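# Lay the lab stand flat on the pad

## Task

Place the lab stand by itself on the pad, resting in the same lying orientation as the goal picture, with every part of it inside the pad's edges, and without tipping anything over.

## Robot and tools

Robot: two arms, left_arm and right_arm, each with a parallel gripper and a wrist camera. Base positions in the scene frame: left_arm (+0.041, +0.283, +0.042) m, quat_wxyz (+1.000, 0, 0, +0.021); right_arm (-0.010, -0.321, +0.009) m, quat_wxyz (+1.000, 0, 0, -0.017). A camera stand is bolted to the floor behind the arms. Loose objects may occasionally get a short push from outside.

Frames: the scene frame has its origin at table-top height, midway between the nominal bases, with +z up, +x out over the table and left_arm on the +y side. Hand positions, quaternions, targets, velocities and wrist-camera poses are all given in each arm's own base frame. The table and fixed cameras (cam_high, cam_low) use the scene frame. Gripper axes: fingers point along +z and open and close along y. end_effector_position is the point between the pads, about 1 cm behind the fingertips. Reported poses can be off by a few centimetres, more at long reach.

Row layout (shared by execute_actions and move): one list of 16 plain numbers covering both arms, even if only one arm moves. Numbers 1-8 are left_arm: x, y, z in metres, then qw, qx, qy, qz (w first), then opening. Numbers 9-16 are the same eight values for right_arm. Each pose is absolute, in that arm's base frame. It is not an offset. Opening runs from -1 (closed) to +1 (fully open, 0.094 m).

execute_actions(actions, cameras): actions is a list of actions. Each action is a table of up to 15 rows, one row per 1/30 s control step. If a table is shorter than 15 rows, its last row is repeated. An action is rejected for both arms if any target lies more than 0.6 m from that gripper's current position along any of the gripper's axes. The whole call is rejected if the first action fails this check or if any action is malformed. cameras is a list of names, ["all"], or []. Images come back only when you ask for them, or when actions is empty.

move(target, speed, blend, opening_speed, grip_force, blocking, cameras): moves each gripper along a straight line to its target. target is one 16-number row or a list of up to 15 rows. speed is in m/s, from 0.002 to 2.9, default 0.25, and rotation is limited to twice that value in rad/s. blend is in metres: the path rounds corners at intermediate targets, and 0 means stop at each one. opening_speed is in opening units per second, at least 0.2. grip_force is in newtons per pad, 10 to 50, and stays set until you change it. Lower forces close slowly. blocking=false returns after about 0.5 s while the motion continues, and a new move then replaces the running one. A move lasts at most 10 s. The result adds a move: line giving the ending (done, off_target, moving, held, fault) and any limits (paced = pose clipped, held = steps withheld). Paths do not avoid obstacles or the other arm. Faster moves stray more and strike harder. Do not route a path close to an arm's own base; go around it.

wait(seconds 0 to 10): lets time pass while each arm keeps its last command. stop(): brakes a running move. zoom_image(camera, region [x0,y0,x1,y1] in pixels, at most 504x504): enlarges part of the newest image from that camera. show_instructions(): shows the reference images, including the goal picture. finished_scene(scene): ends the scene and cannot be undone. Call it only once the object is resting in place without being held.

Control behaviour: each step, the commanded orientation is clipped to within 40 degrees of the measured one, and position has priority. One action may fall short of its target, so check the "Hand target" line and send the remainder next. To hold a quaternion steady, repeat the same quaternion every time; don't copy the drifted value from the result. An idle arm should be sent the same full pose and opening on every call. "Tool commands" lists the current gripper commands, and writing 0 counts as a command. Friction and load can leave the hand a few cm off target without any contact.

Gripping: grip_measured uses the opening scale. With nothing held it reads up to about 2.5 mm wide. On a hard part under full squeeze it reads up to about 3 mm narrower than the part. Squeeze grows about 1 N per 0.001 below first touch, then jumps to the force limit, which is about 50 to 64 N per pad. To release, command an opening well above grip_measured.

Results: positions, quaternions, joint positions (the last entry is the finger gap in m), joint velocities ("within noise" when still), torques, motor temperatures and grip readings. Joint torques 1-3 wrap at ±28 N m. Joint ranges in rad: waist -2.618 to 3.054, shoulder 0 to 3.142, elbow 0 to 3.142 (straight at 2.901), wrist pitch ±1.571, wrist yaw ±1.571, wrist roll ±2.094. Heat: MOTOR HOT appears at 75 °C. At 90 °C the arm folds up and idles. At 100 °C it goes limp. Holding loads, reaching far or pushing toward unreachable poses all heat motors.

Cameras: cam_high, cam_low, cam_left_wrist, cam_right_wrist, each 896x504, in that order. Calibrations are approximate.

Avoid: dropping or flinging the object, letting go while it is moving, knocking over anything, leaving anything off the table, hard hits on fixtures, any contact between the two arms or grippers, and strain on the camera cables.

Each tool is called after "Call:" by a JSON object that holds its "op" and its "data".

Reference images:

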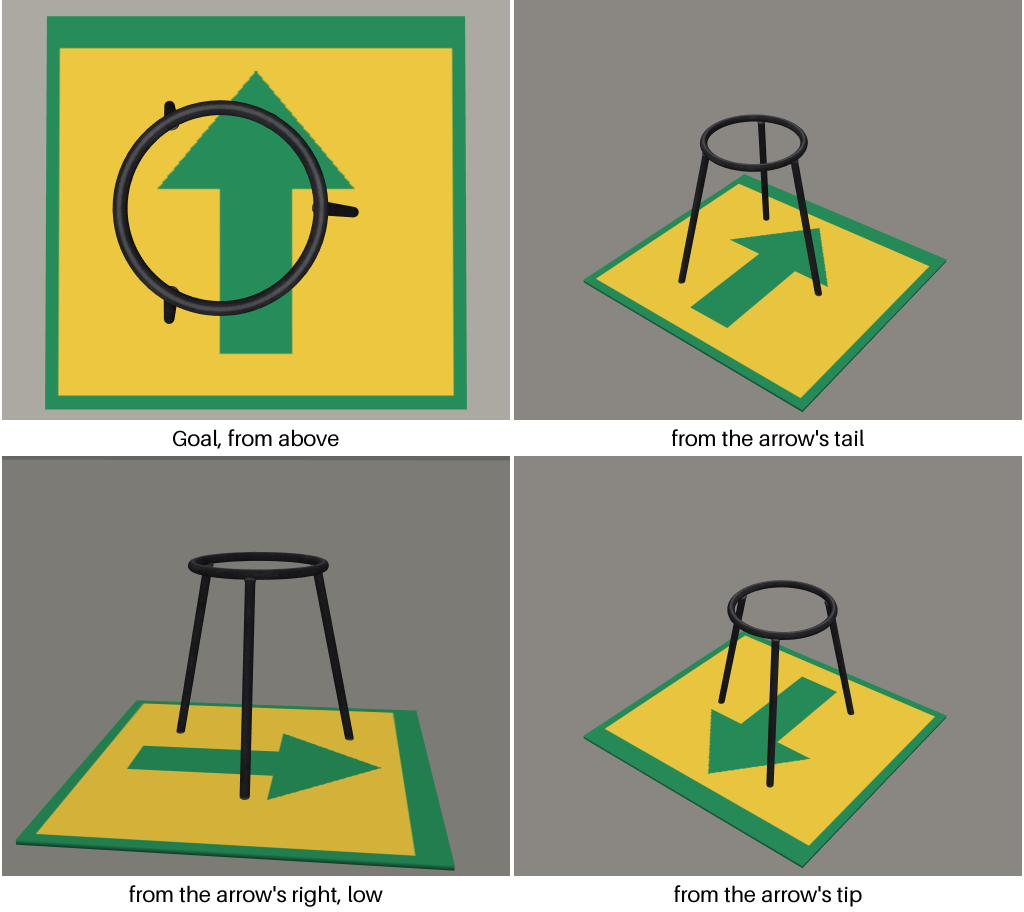

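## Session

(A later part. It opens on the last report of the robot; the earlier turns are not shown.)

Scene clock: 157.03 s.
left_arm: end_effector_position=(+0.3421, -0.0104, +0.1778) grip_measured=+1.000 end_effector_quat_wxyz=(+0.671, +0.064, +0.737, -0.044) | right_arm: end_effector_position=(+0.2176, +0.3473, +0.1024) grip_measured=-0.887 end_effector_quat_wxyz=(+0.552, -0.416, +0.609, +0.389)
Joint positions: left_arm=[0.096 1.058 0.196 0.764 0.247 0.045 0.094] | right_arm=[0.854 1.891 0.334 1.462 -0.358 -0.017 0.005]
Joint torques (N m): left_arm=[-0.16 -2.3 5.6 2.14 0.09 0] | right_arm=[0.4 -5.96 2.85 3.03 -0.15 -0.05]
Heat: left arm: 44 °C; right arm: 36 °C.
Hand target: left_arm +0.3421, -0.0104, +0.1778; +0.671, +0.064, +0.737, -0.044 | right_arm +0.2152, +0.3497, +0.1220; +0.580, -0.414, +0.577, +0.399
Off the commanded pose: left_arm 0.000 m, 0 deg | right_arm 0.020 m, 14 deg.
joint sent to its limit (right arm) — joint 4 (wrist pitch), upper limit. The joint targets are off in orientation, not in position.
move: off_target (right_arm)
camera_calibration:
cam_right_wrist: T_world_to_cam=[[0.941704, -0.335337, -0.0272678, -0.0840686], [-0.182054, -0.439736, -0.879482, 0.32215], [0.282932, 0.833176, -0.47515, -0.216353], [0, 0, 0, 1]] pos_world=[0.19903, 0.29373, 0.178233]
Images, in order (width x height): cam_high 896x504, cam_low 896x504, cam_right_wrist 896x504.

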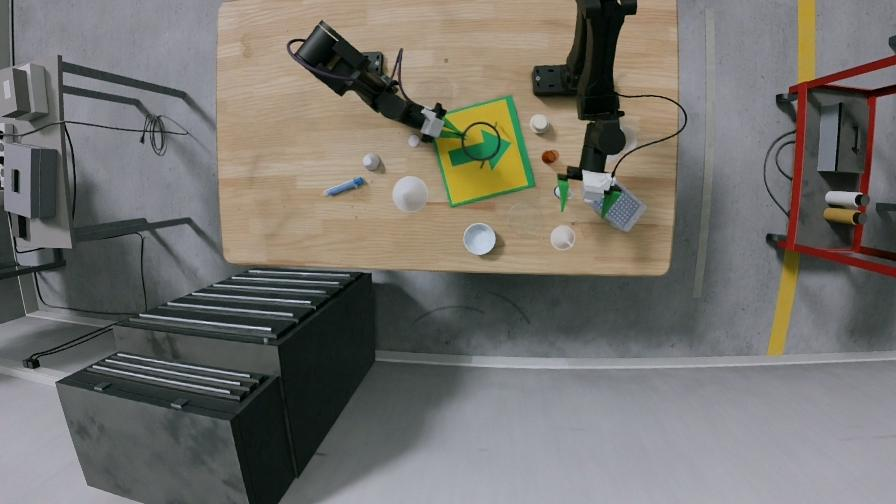

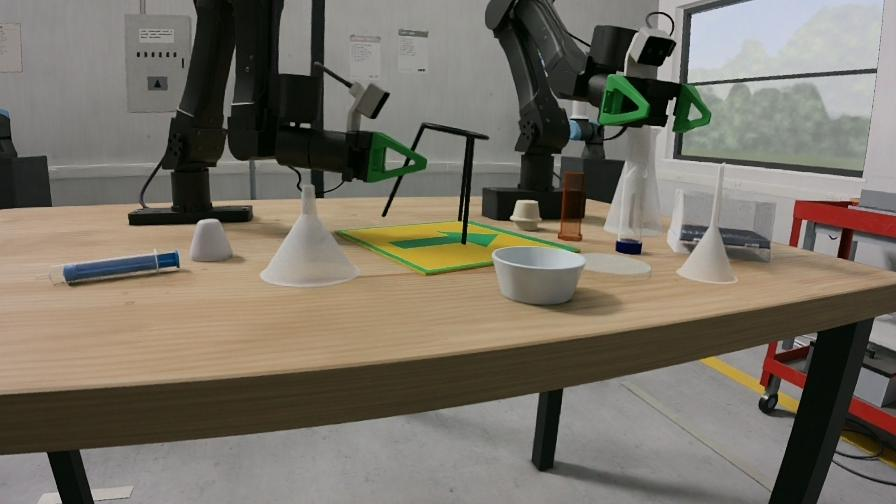

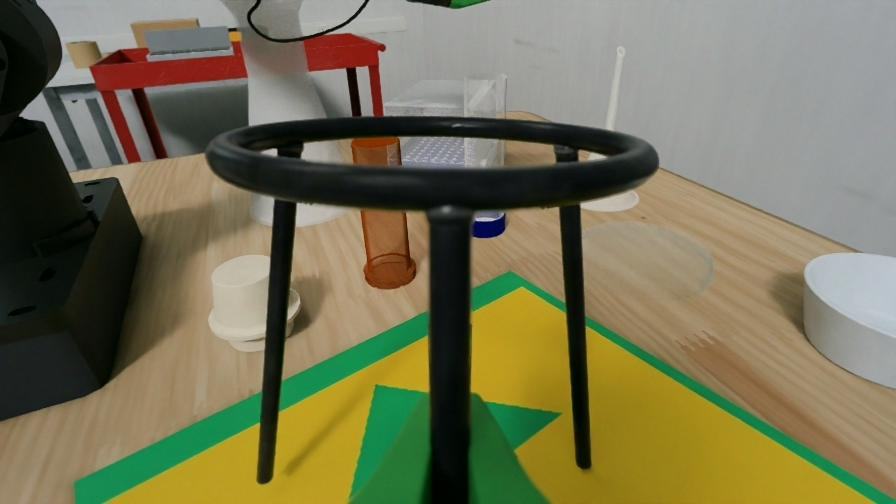

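Call:
{"op": "move", "data": {"target": [0.3421, -0.0104, 0.1778, 0.671, 0.064, 0.737, -0.044, 1.0, 0.2245, 0.3625, 0.118, 0.623, -0.3832, 0.5241, 0.436, -1.0], "speed": 0.05, "cameras": ["cam_high", "cam_low", "cam_right_wrist"]}}

Call:
{"op": "zoom_image", "data": {"camera": "cam_high", "region": [410, 85, 550, 215]}}

Call:
{"op": "zoom_image", "data": {"camera": "cam_low", "region": [330, 80, 600, 290]}}

Scene clock: 176.73 s.
left_arm: end_effector_position=(+0.3421, -0.0104, +0.1778) grip_measured=+1.000 end_effector_quat_wxyz=(+0.671, +0.064, +0.737, -0.044) | right_arm: end_effector_position=(+0.2202, +0.3571, +0.0966) grip_measured=-0.887 end_effector_quat_wxyz=(+0.546, -0.426, +0.603, +0.397)
Joint positions: left_arm=[0.096 1.058 0.196 0.764 0.247 0.045 0.094] | right_arm=[0.851 1.946 0.379 1.47 -0.392 -0.022 0.005]
Joint torques (N m): left_arm=[0.05 -2.22 5.52 2.15 0 0.03] | right_arm=[-0.31 -5.78 4.67 2.95 -0.2 -0.03]
Motor temperatures (°C): left_arm=[24 24 37 44 26 28 25] | right_arm=[28 32 31 40 25 28 25]
Heat: left arm: 44 °C; right arm: 40 °C.
Hand target: left_arm +0.3421, -0.0104, +0.1778; +0.671, +0.064, +0.737, -0.044 | right_arm +0.2239, +0.3617, +0.1179; +0.577, -0.421, +0.569, +0.408
Off the commanded pose: left_arm 0.000 m, 0 deg | right_arm 0.022 m, 14 deg.
joint sent to its limit (right arm) — joint 4 (wrist pitch), upper limit. The joint targets are off in orientation, not in position.
move: off_target (right_arm)
camera_calibration:
cam_right_wrist: T_world_to_cam=[[0.951714, -0.305882, -0.0260108, -0.0962655], [-0.167394, -0.446062, -0.879209, 0.320804], [0.257331, 0.84111, -0.475726, -0.225169], [0, 0, 0, 1]] pos_world=[0.203261, 0.303045, 0.172431]
Images, in order (width x height): cam_high 896x504, cam_low 896x504, cam_right_wrist 896x504.

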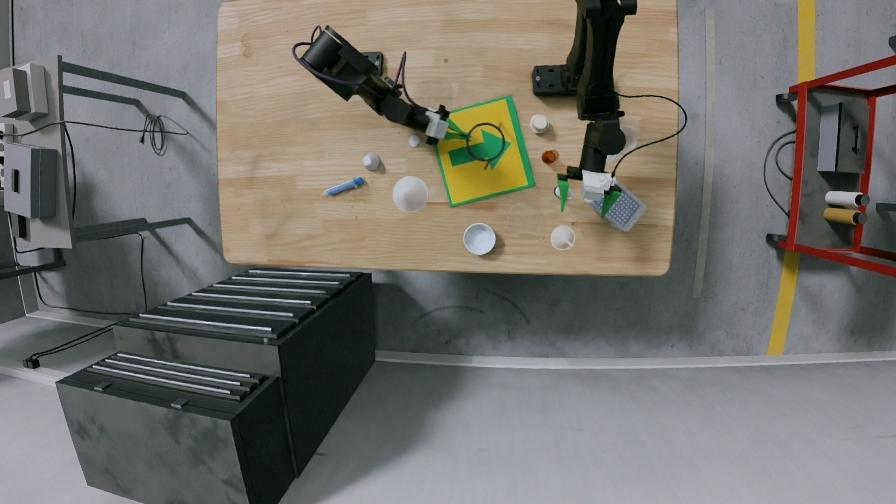

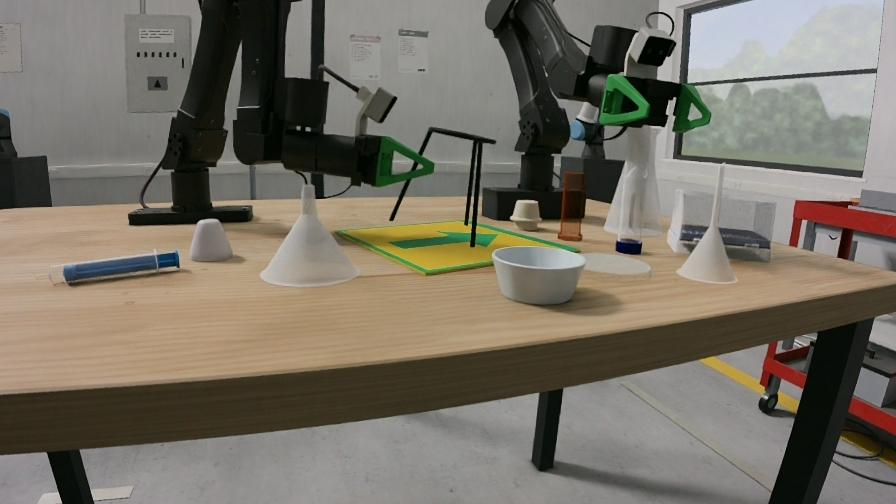

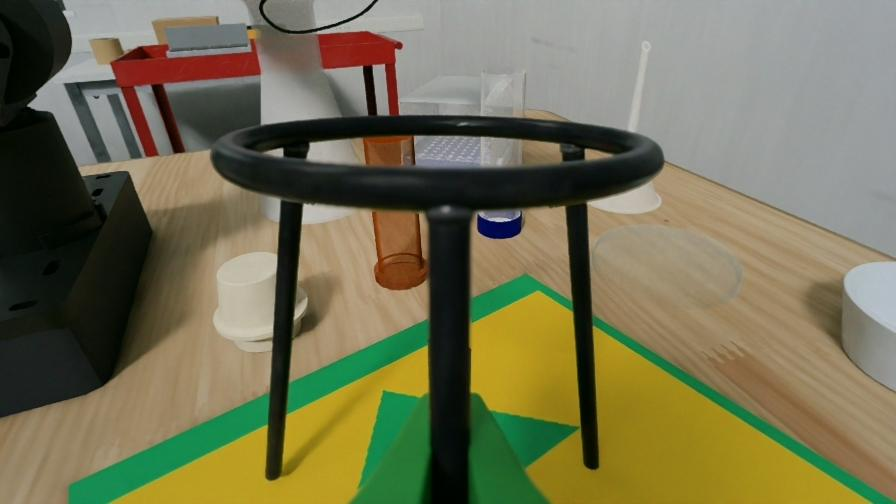

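Scaled by 3.600.

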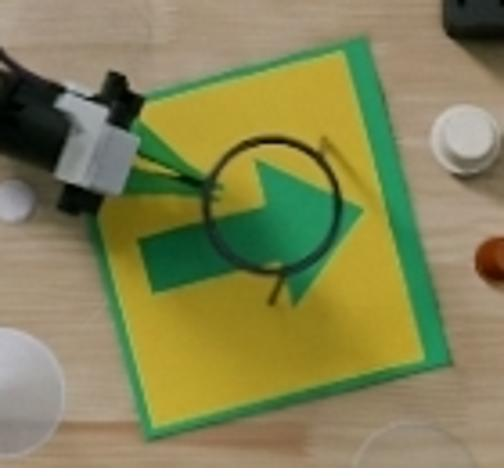

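Scaled by 1.867.

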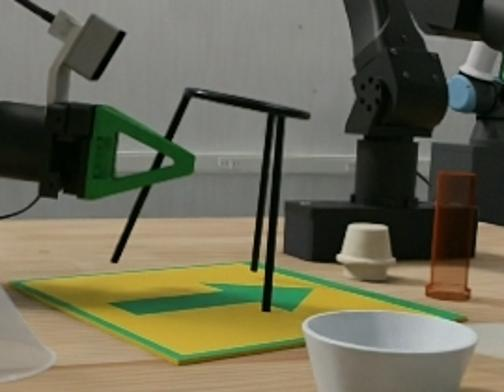

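Call:
{"op": "move", "data": {"target": [0.3421, -0.0104, 0.1778, 0.671, 0.064, 0.737, -0.044, 1.0, 0.231, 0.3655, 0.110, 0.623, -0.3832, 0.5241, 0.436, -1.0], "speed": 0.05, "cameras": ["cam_high", "cam_low", "cam_right_wrist"]}}

Call:
{"op": "zoom_image", "data": {"camera": "cam_high", "region": [410, 85, 550, 215]}}

Call:
{"op": "zoom_image", "data": {"camera": "cam_low", "region": [380, 110, 530, 270]}}

Scene clock: 185.87 s.
left_arm: end_effector_position=(+0.3421, -0.0104, +0.1778) grip_measured=+1.000 end_effector_quat_wxyz=(+0.671, +0.064, +0.737, -0.044) | right_arm: end_effector_position=(+0.2258, +0.3624, +0.0938) grip_measured=-0.887 end_effector_quat_wxyz=(+0.545, -0.432, +0.597, +0.399)
Joint positions: left_arm=[0.096 1.058 0.196 0.764 0.247 0.045 0.094] | right_arm=[0.839 1.98 0.414 1.471 -0.417 -0.033 0.005]
Joint torques (N m): left_arm=[-0.05 -2.54 5.67 2.09 -0.01 0.07] | right_arm=[-0.47 -5.53 4.26 2.94 -0.11 0.03]
Heat: left arm: 45 °C; right arm: 40 °C.
Hand target: left_arm +0.3421, -0.0104, +0.1778; +0.671, +0.064, +0.737, -0.044 | right_arm +0.2305, +0.3650, +0.1101; +0.573, -0.425, +0.571, +0.406
Off the commanded pose: left_arm 0.000 m, 0 deg | right_arm 0.017 m, 14 deg.
joint sent to its limit (right arm) — joint 4 (wrist pitch), upper limit. The joint targets are off in orientation, not in position.
move: off_target (right_arm)
camera_calibration:
cam_right_wrist: T_world_to_cam=[[0.956289, -0.291929, -0.016997, -0.106963], [-0.152689, -0.44891, -0.880435, 0.319498], [0.249395, 0.844545, -0.473862, -0.232019], [0, 0, 0, 1]] pos_world=[0.208936, 0.308151, 0.169534]
Images, in order (width x height): cam_high 896x504, cam_low 896x504, cam_right_wrist 896x504.

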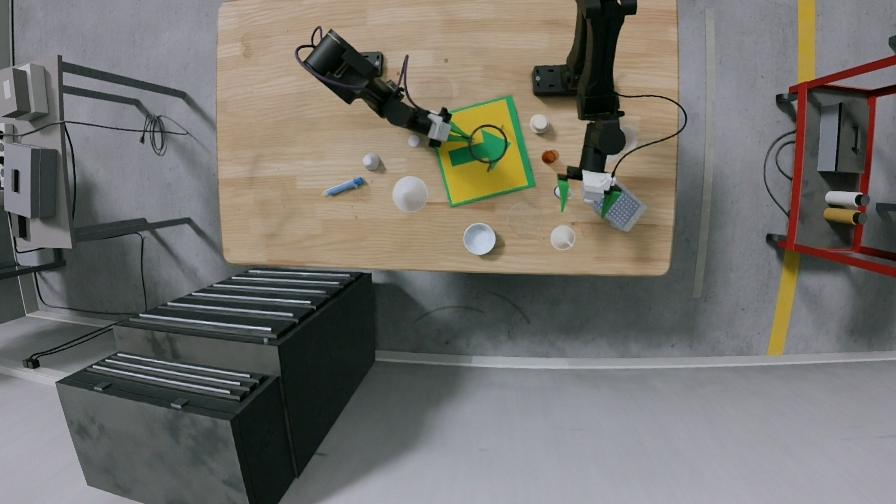

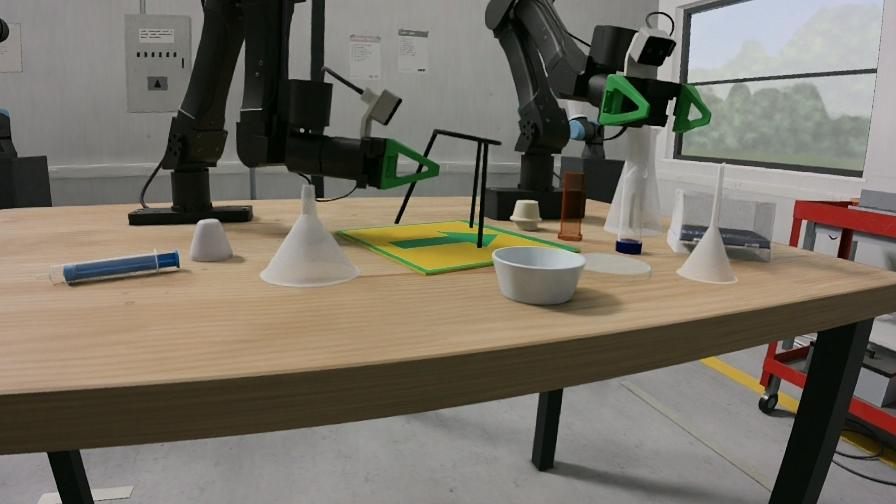

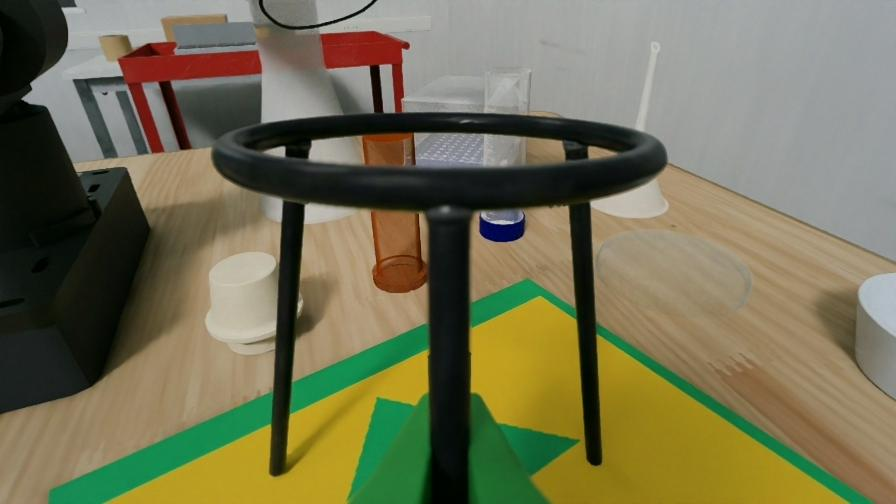

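Scaled by 3.600.

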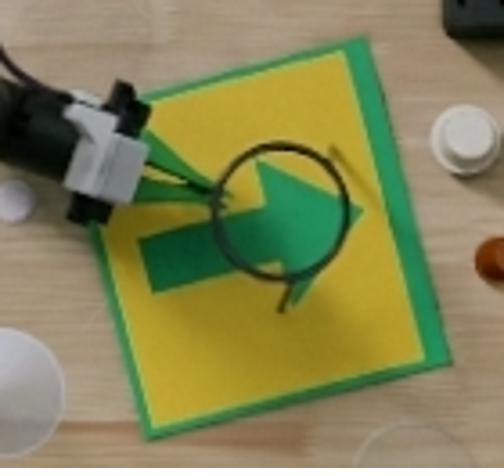

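Scaled by 3.150.

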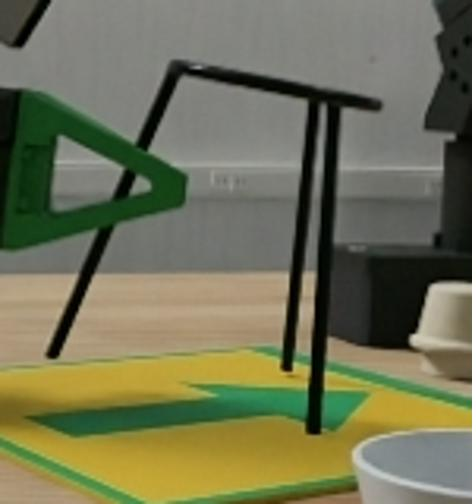

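Call:
{"op": "move", "data": {"target": [0.3421, -0.0104, 0.1778, 0.671, 0.064, 0.737, -0.044, 1.0, 0.2305, 0.363, 0.102, 0.623, -0.3832, 0.5241, 0.436, -1.0], "speed": 0.05, "cameras": ["cam_high", "cam_low", "cam_right_wrist"]}}

Call:
{"op": "zoom_image", "data": {"camera": "cam_high", "region": [410, 85, 550, 215]}}

Call:
{"op": "zoom_image", "data": {"camera": "cam_low", "region": [380, 110, 530, 270]}}

Scene clock: 200.47 s.
left_arm: end_effector_position=(+0.3421, -0.0104, +0.1778) grip_measured=+1.000 end_effector_quat_wxyz=(+0.671, +0.064, +0.737, -0.044) | right_arm: end_effector_position=(+0.2253, +0.3615, +0.0908) grip_measured=-0.887 end_effector_quat_wxyz=(+0.543, -0.440, +0.594, +0.398)
Joint positions: left_arm=[0.096 1.058 0.196 0.764 0.247 0.045 0.094] | right_arm=[0.832 1.988 0.414 1.471 -0.436 -0.048 0.005]
Joint torques (N m): left_arm=[0.06 -2.22 5.55 2.15 0.06 0.01] | right_arm=[-0.51 -4.89 3.67 2.92 -0.06 0.08]
Heat: left arm: 45 °C; right arm: 40 °C.
Hand target: left_arm +0.3421, -0.0104, +0.1778; +0.671, +0.064, +0.737, -0.044 | right_arm +0.2302, +0.3626, +0.1022; +0.567, -0.430, +0.575, +0.404
Off the commanded pose: left_arm 0.000 m, 0 deg | right_arm 0.012 m, 14 deg.
joint sent to its limit (right arm) — joint 4 (wrist pitch), upper limit. The joint targets are off in orientation, not in position.
move: off_target (right_arm)
camera_calibration:
cam_right_wrist: T_world_to_cam=[[0.959782, -0.280657, -0.00706499, -0.11258], [-0.14054, -0.458526, -0.877498, 0.316797], [0.243037, 0.8432, -0.479529, -0.230176], [0, 0, 0, 1]] pos_world=[0.208516, 0.307748, 0.166817]
Images, in order (width x height): cam_high 896x504, cam_low 896x504, cam_right_wrist 896x504.

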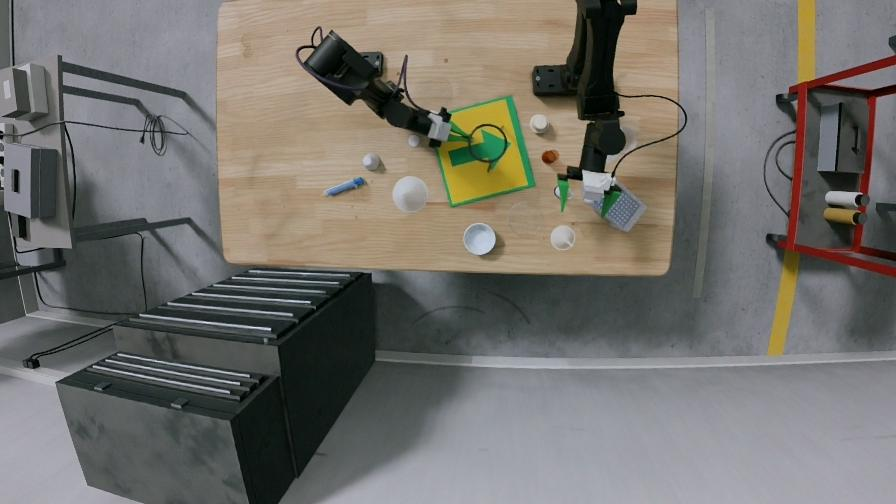

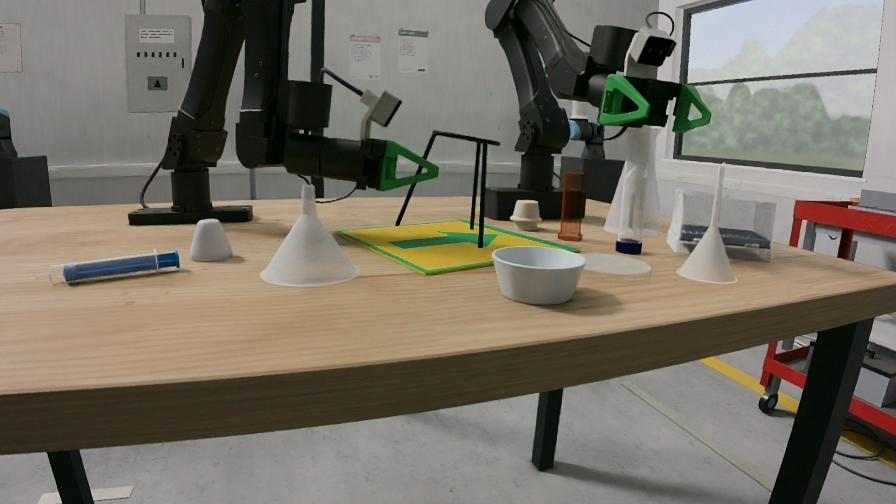

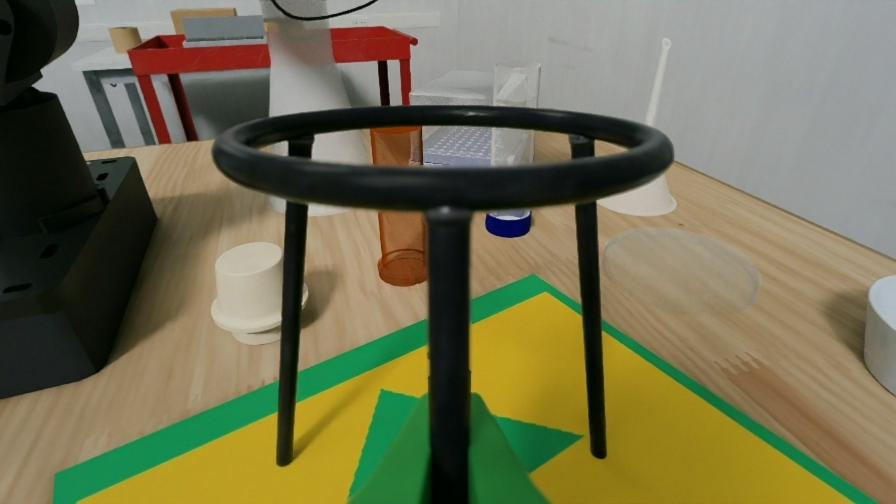

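Scaled by 3.600.

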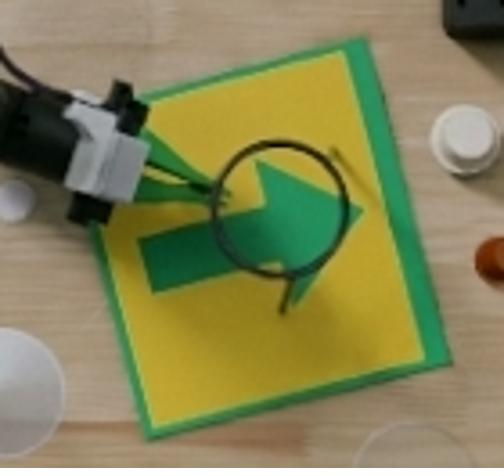

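Scaled by 3.150.

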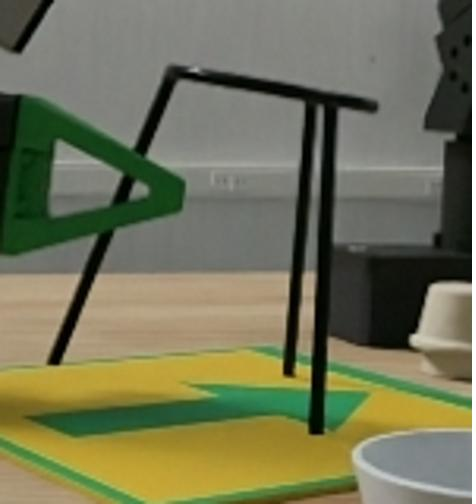

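Call:
{"op": "move", "data": {"target": [0.3421, -0.0104, 0.1778, 0.671, 0.064, 0.737, -0.044, 1.0, 0.2275, 0.3545, 0.096, 0.623, -0.3832, 0.5241, 0.436, -1.0], "speed": 0.03, "grip_force": [50, 18], "cameras": ["cam_high", "cam_low", "cam_right_wrist"]}}

Call:
{"op": "zoom_image", "data": {"camera": "cam_high", "region": [410, 85, 550, 215]}}

Call:
{"op": "zoom_image", "data": {"camera": "cam_low", "region": [380, 110, 530, 270]}}

Scene clock: 209.77 s.
left_arm: end_effector_position=(+0.3421, -0.0104, +0.1778) grip_measured=+1.000 end_effector_quat_wxyz=(+0.671, +0.064, +0.737, -0.044) | right_arm: end_effector_position=(+0.2266, +0.3574, +0.0888) grip_measured=-0.876 end_effector_quat_wxyz=(+0.541, -0.442, +0.595, +0.397)
Joint positions: left_arm=[0.096 1.058 0.196 0.764 0.247 0.045 0.094] | right_arm=[0.815 1.988 0.407 1.471 -0.454 -0.055 0.006]
Joint torques (N m): left_arm=[0.08 -2.37 5.5 2.14 0.06 -0.02] | right_arm=[-0.53 -5.39 1.88 2.91 -0.08 0.06]
Heat: left arm: 45 °C; right arm: 41 °C.
Hand target: left_arm +0.3421, -0.0104, +0.1778; +0.671, +0.064, +0.737, -0.044 | right_arm +0.2275, +0.3545, +0.0964; +0.560, -0.436, +0.580, +0.400
Off the commanded pose: left_arm 0.000 m, 0 deg | right_arm 0.008 m, 15 deg.
joint sent to its limit (right arm) — joint 4 (wrist pitch), upper limit. The joint targets are off in orientation, not in position.
grip_force (N): 50, 18
move: off_target (right_arm)
camera_calibration:
cam_right_wrist: T_world_to_cam=[[0.960585, -0.277944, -0.00485016, -0.116328], [-0.13874, -0.464227, -0.874782, 0.314786], [0.240889, 0.840976, -0.484492, -0.226219], [0, 0, 0, 1]] pos_world=[0.20991, 0.304044, 0.165204]
Images, in order (width x height): cam_high 896x504, cam_low 896x504, cam_right_wrist 896x504.

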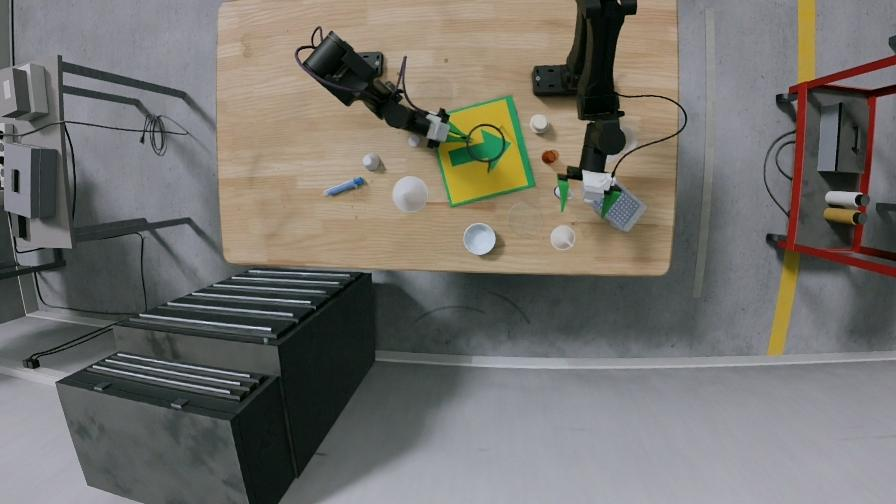

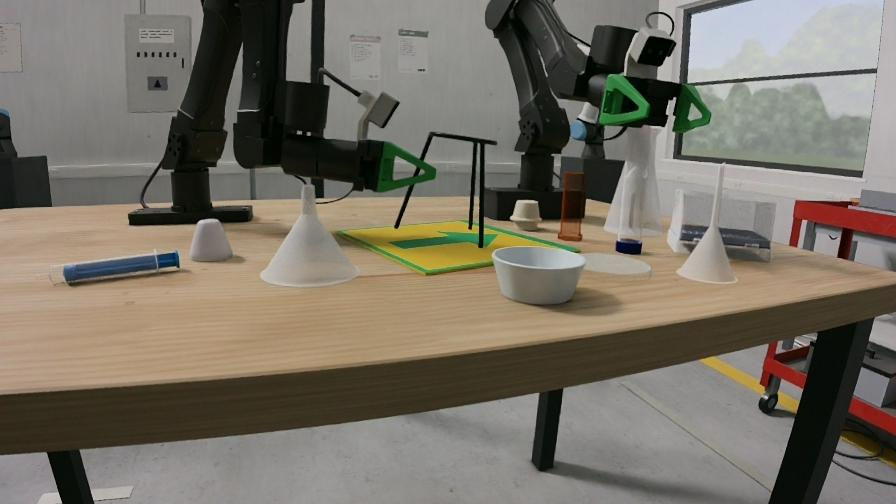

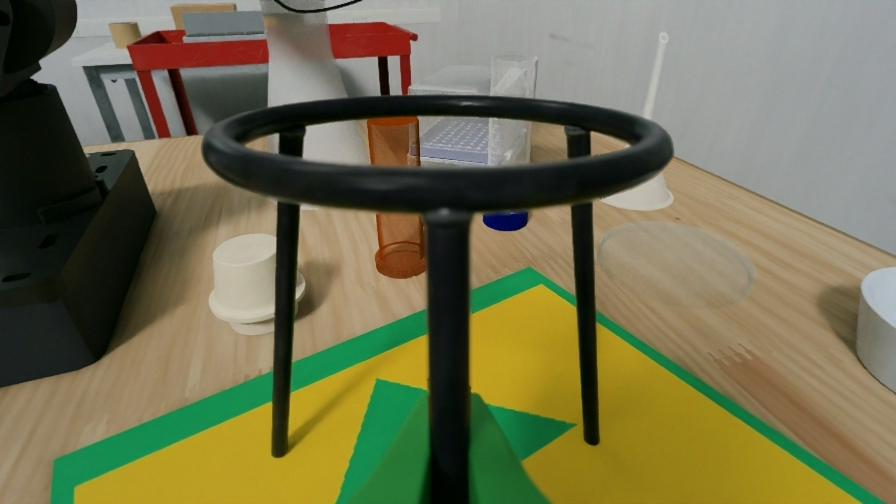

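Scaled by 3.600.

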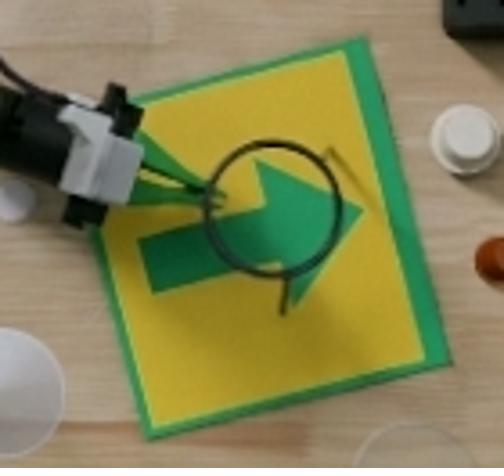

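Scaled by 3.150.

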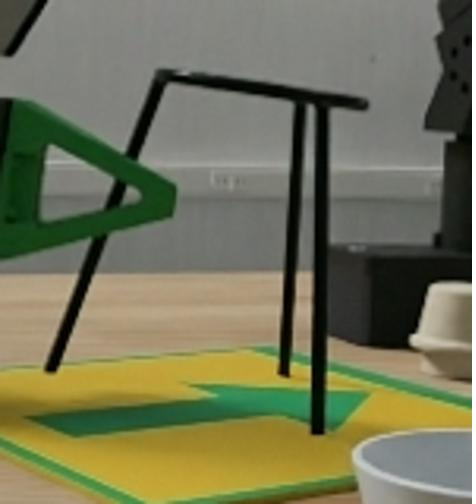

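Call:
{"op": "move", "data": {"target": [0.3421, -0.0104, 0.1778, 0.671, 0.064, 0.737, -0.044, 1.0, 0.2185, 0.346, 0.087, 0.623, -0.3832, 0.5241, 0.436, -1.0], "speed": 0.03, "cameras": ["cam_high", "cam_low", "cam_right_wrist"]}}

Call:
{"op": "zoom_image", "data": {"camera": "cam_high", "region": [410, 85, 550, 215]}}

Call:
{"op": "zoom_image", "data": {"camera": "cam_low", "region": [380, 110, 530, 270]}}

Scene clock: 219.60 s.
left_arm: end_effector_position=(+0.3421, -0.0104, +0.1778) grip_measured=+1.000 end_effector_quat_wxyz=(+0.671, +0.064, +0.737, -0.044) | right_arm: end_effector_position=(+0.2204, +0.3498, +0.0790) grip_measured=-0.875 end_effector_quat_wxyz=(+0.532, -0.450, +0.602, +0.390)
Joint positions: left_arm=[0.096 1.058 0.196 0.764 0.247 0.045 0.094] | right_arm=[0.812 1.988 0.372 1.472 -0.459 -0.074 0.006]
Joint torques (N m): left_arm=[-0.02 -2.45 5.59 2.12 0.05 0] | right_arm=[-0.42 -5.9 0.99 2.92 -0.13 0.06]
Heat: left arm: 45 °C; right arm: 41 °C.
Hand target: left_arm +0.3421, -0.0104, +0.1778; +0.671, +0.064, +0.737, -0.044 | right_arm +0.2186, +0.3461, +0.0874; +0.548, -0.444, +0.587, +0.396
Off the commanded pose: left_arm 0.000 m, 0 deg | right_arm 0.009 m, 17 deg.
joint sent to its limit (right arm) — joint 4 (wrist pitch), upper limit. The joint targets are off in orientation, not in position.
grip_force (N): 50, 18
move: off_target (right_arm)
camera_calibration:
cam_right_wrist: T_world_to_cam=[[0.961463, -0.274924, -0.00244268, -0.114012], [-0.142598, -0.491058, -0.859376, 0.310871], [0.235064, 0.826607, -0.511338, -0.214619], [0, 0, 0, 1]] pos_world=[0.204397, 0.298717, 0.157133]
Images, in order (width x height): cam_high 896x504, cam_low 896x504, cam_right_wrist 896x504.

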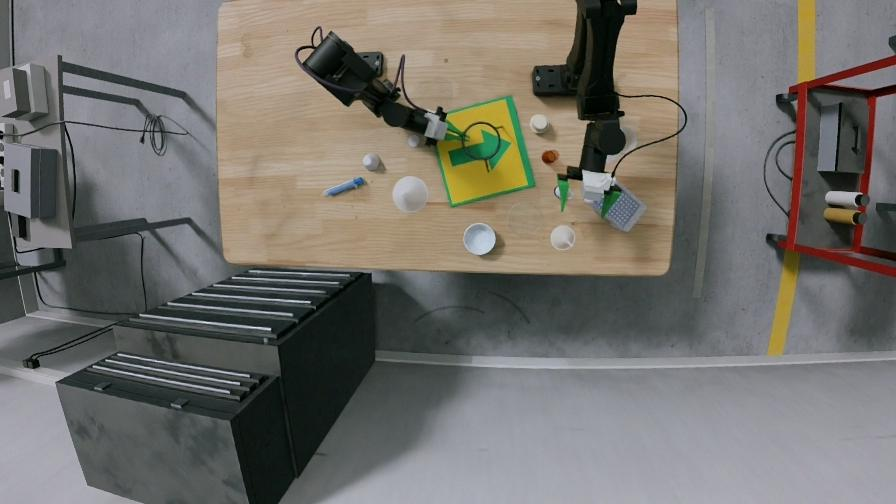

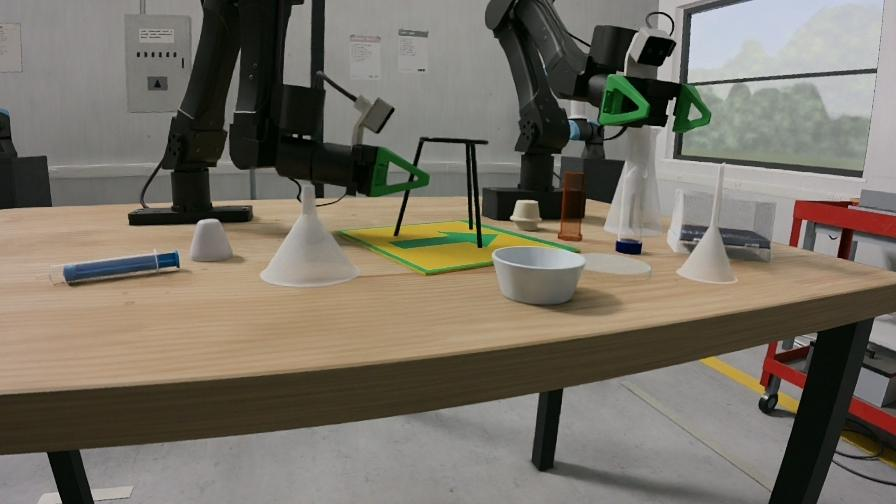

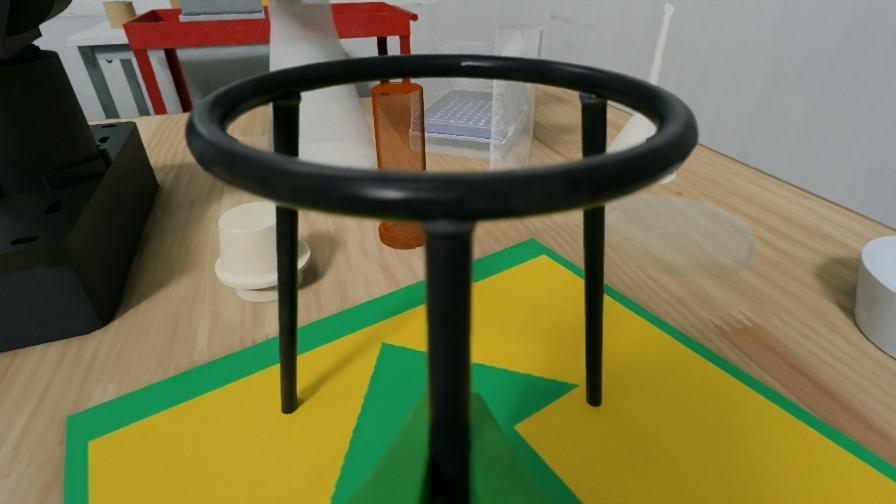

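Scaled by 3.600.

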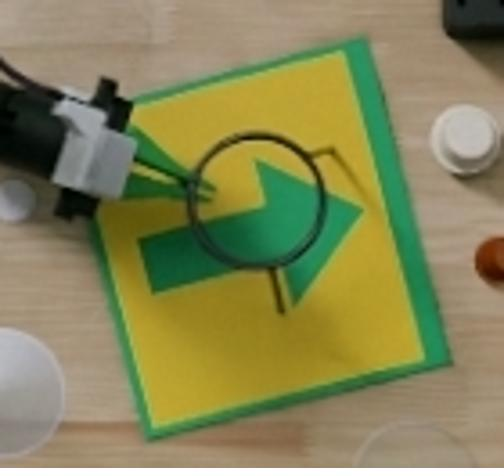

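Scaled by 3.150.

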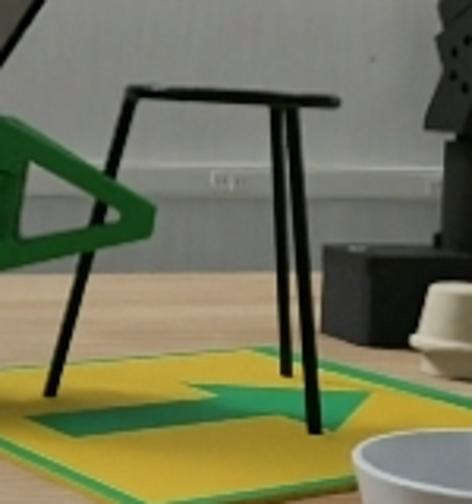

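Call:
{"op": "move", "data": {"target": [0.3421, -0.0104, 0.1778, 0.671, 0.064, 0.737, -0.044, 1.0, 0.216, 0.342, 0.081, 0.623, -0.3832, 0.5241, 0.436, -1.0], "speed": 0.03, "cameras": ["cam_high", "cam_low", "cam_right_wrist"]}}

Call:
{"op": "zoom_image", "data": {"camera": "cam_high", "region": [410, 85, 550, 215]}}

Call:
{"op": "zoom_image", "data": {"camera": "cam_low", "region": [380, 110, 530, 270]}}

Scene clock: 227.20 s.
left_arm: end_effector_position=(+0.3421, -0.0104, +0.1778) grip_measured=+1.000 end_effector_quat_wxyz=(+0.671, +0.064, +0.737, -0.044) | right_arm: end_effector_position=(+0.2195, +0.3477, +0.0772) grip_measured=-0.875 end_effector_quat_wxyz=(+0.530, -0.452, +0.602, +0.390)
Joint positions: left_arm=[0.096 1.058 0.196 0.764 0.247 0.045 0.094] | right_arm=[0.807 1.988 0.365 1.472 -0.466 -0.079 0.006]
Joint torques (N m): left_arm=[-0.1 -2.35 5.55 2.05 0.04 0.01] | right_arm=[-0.51 -5.44 0.28 2.91 -0.14 0.01]
Heat: left arm: 45 °C; right arm: 42 °C.
Hand target: left_arm +0.3421, -0.0104, +0.1778; +0.671, +0.064, +0.737, -0.044 | right_arm +0.2161, +0.3422, +0.0815; +0.542, -0.449, +0.591, +0.393
Off the commanded pose: left_arm 0.000 m, 0 deg | right_arm 0.008 m, 17 deg.
joint sent to its limit (right arm) — joint 4 (wrist pitch), upper limit. The joint targets are off in orientation, not in position.
grip_force (N): 50, 18
move: off_target (right_arm)
camera_calibration:
cam_right_wrist: T_world_to_cam=[[0.962331, -0.271874, -0.00207768, -0.114943], [-0.142023, -0.496163, -0.856535, 0.30959], [0.231838, 0.824565, -0.516085, -0.211815], [0, 0, 0, 1]] pos_world=[0.203689, 0.297013, 0.155621]
Images, in order (width x height): cam_high 896x504, cam_low 896x504, cam_right_wrist 896x504.

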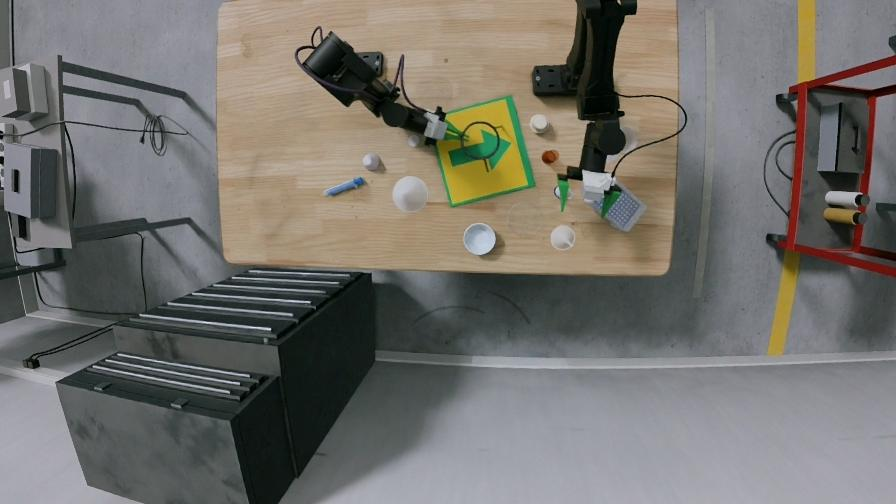

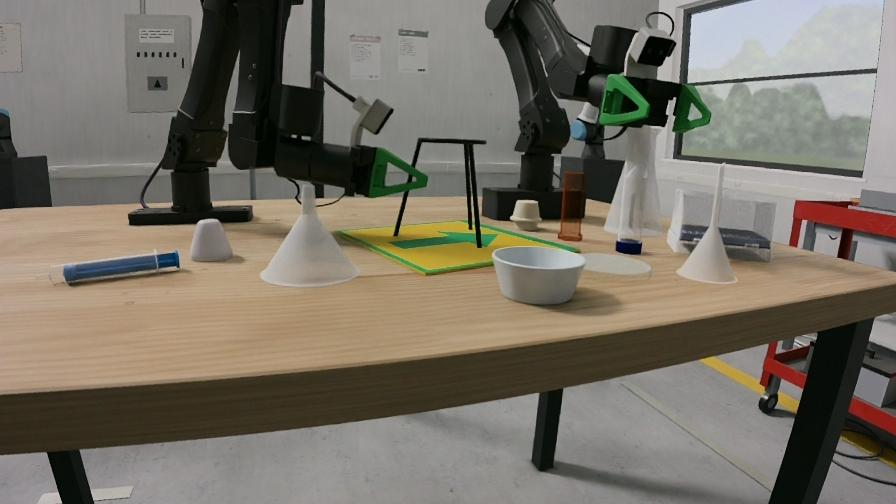

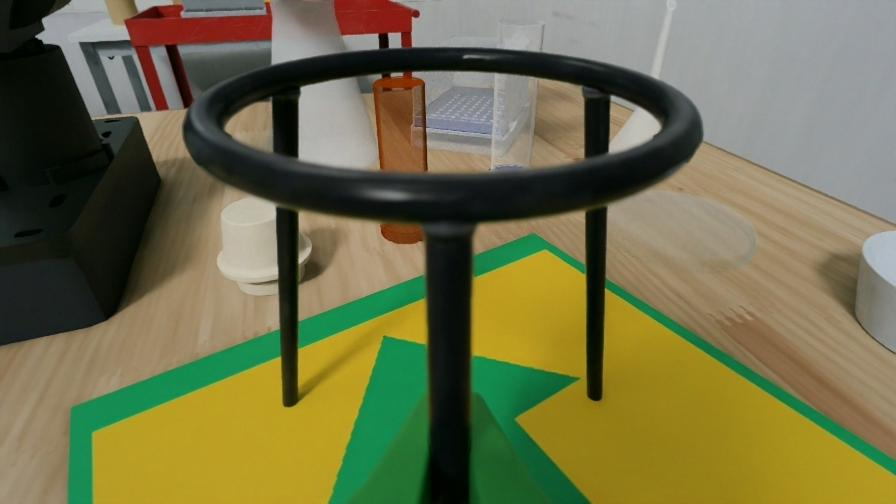

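Scaled by 3.600.

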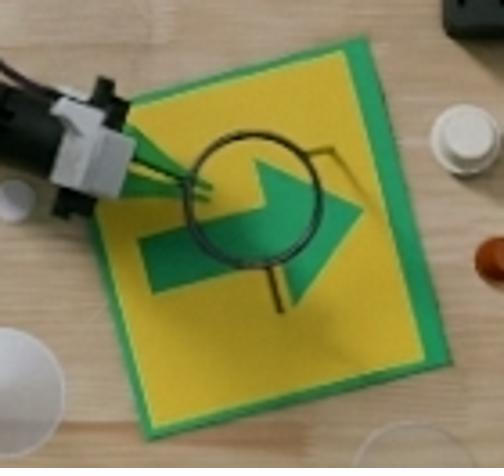

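Scaled by 3.150.

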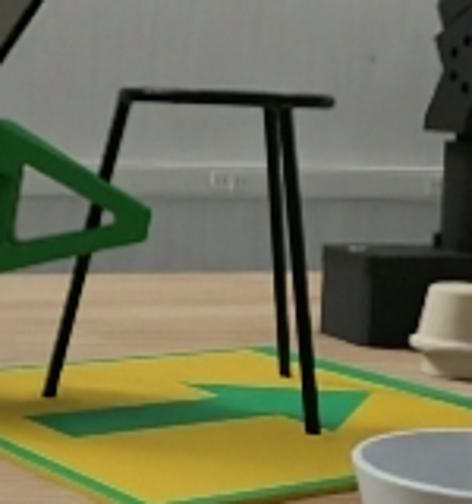

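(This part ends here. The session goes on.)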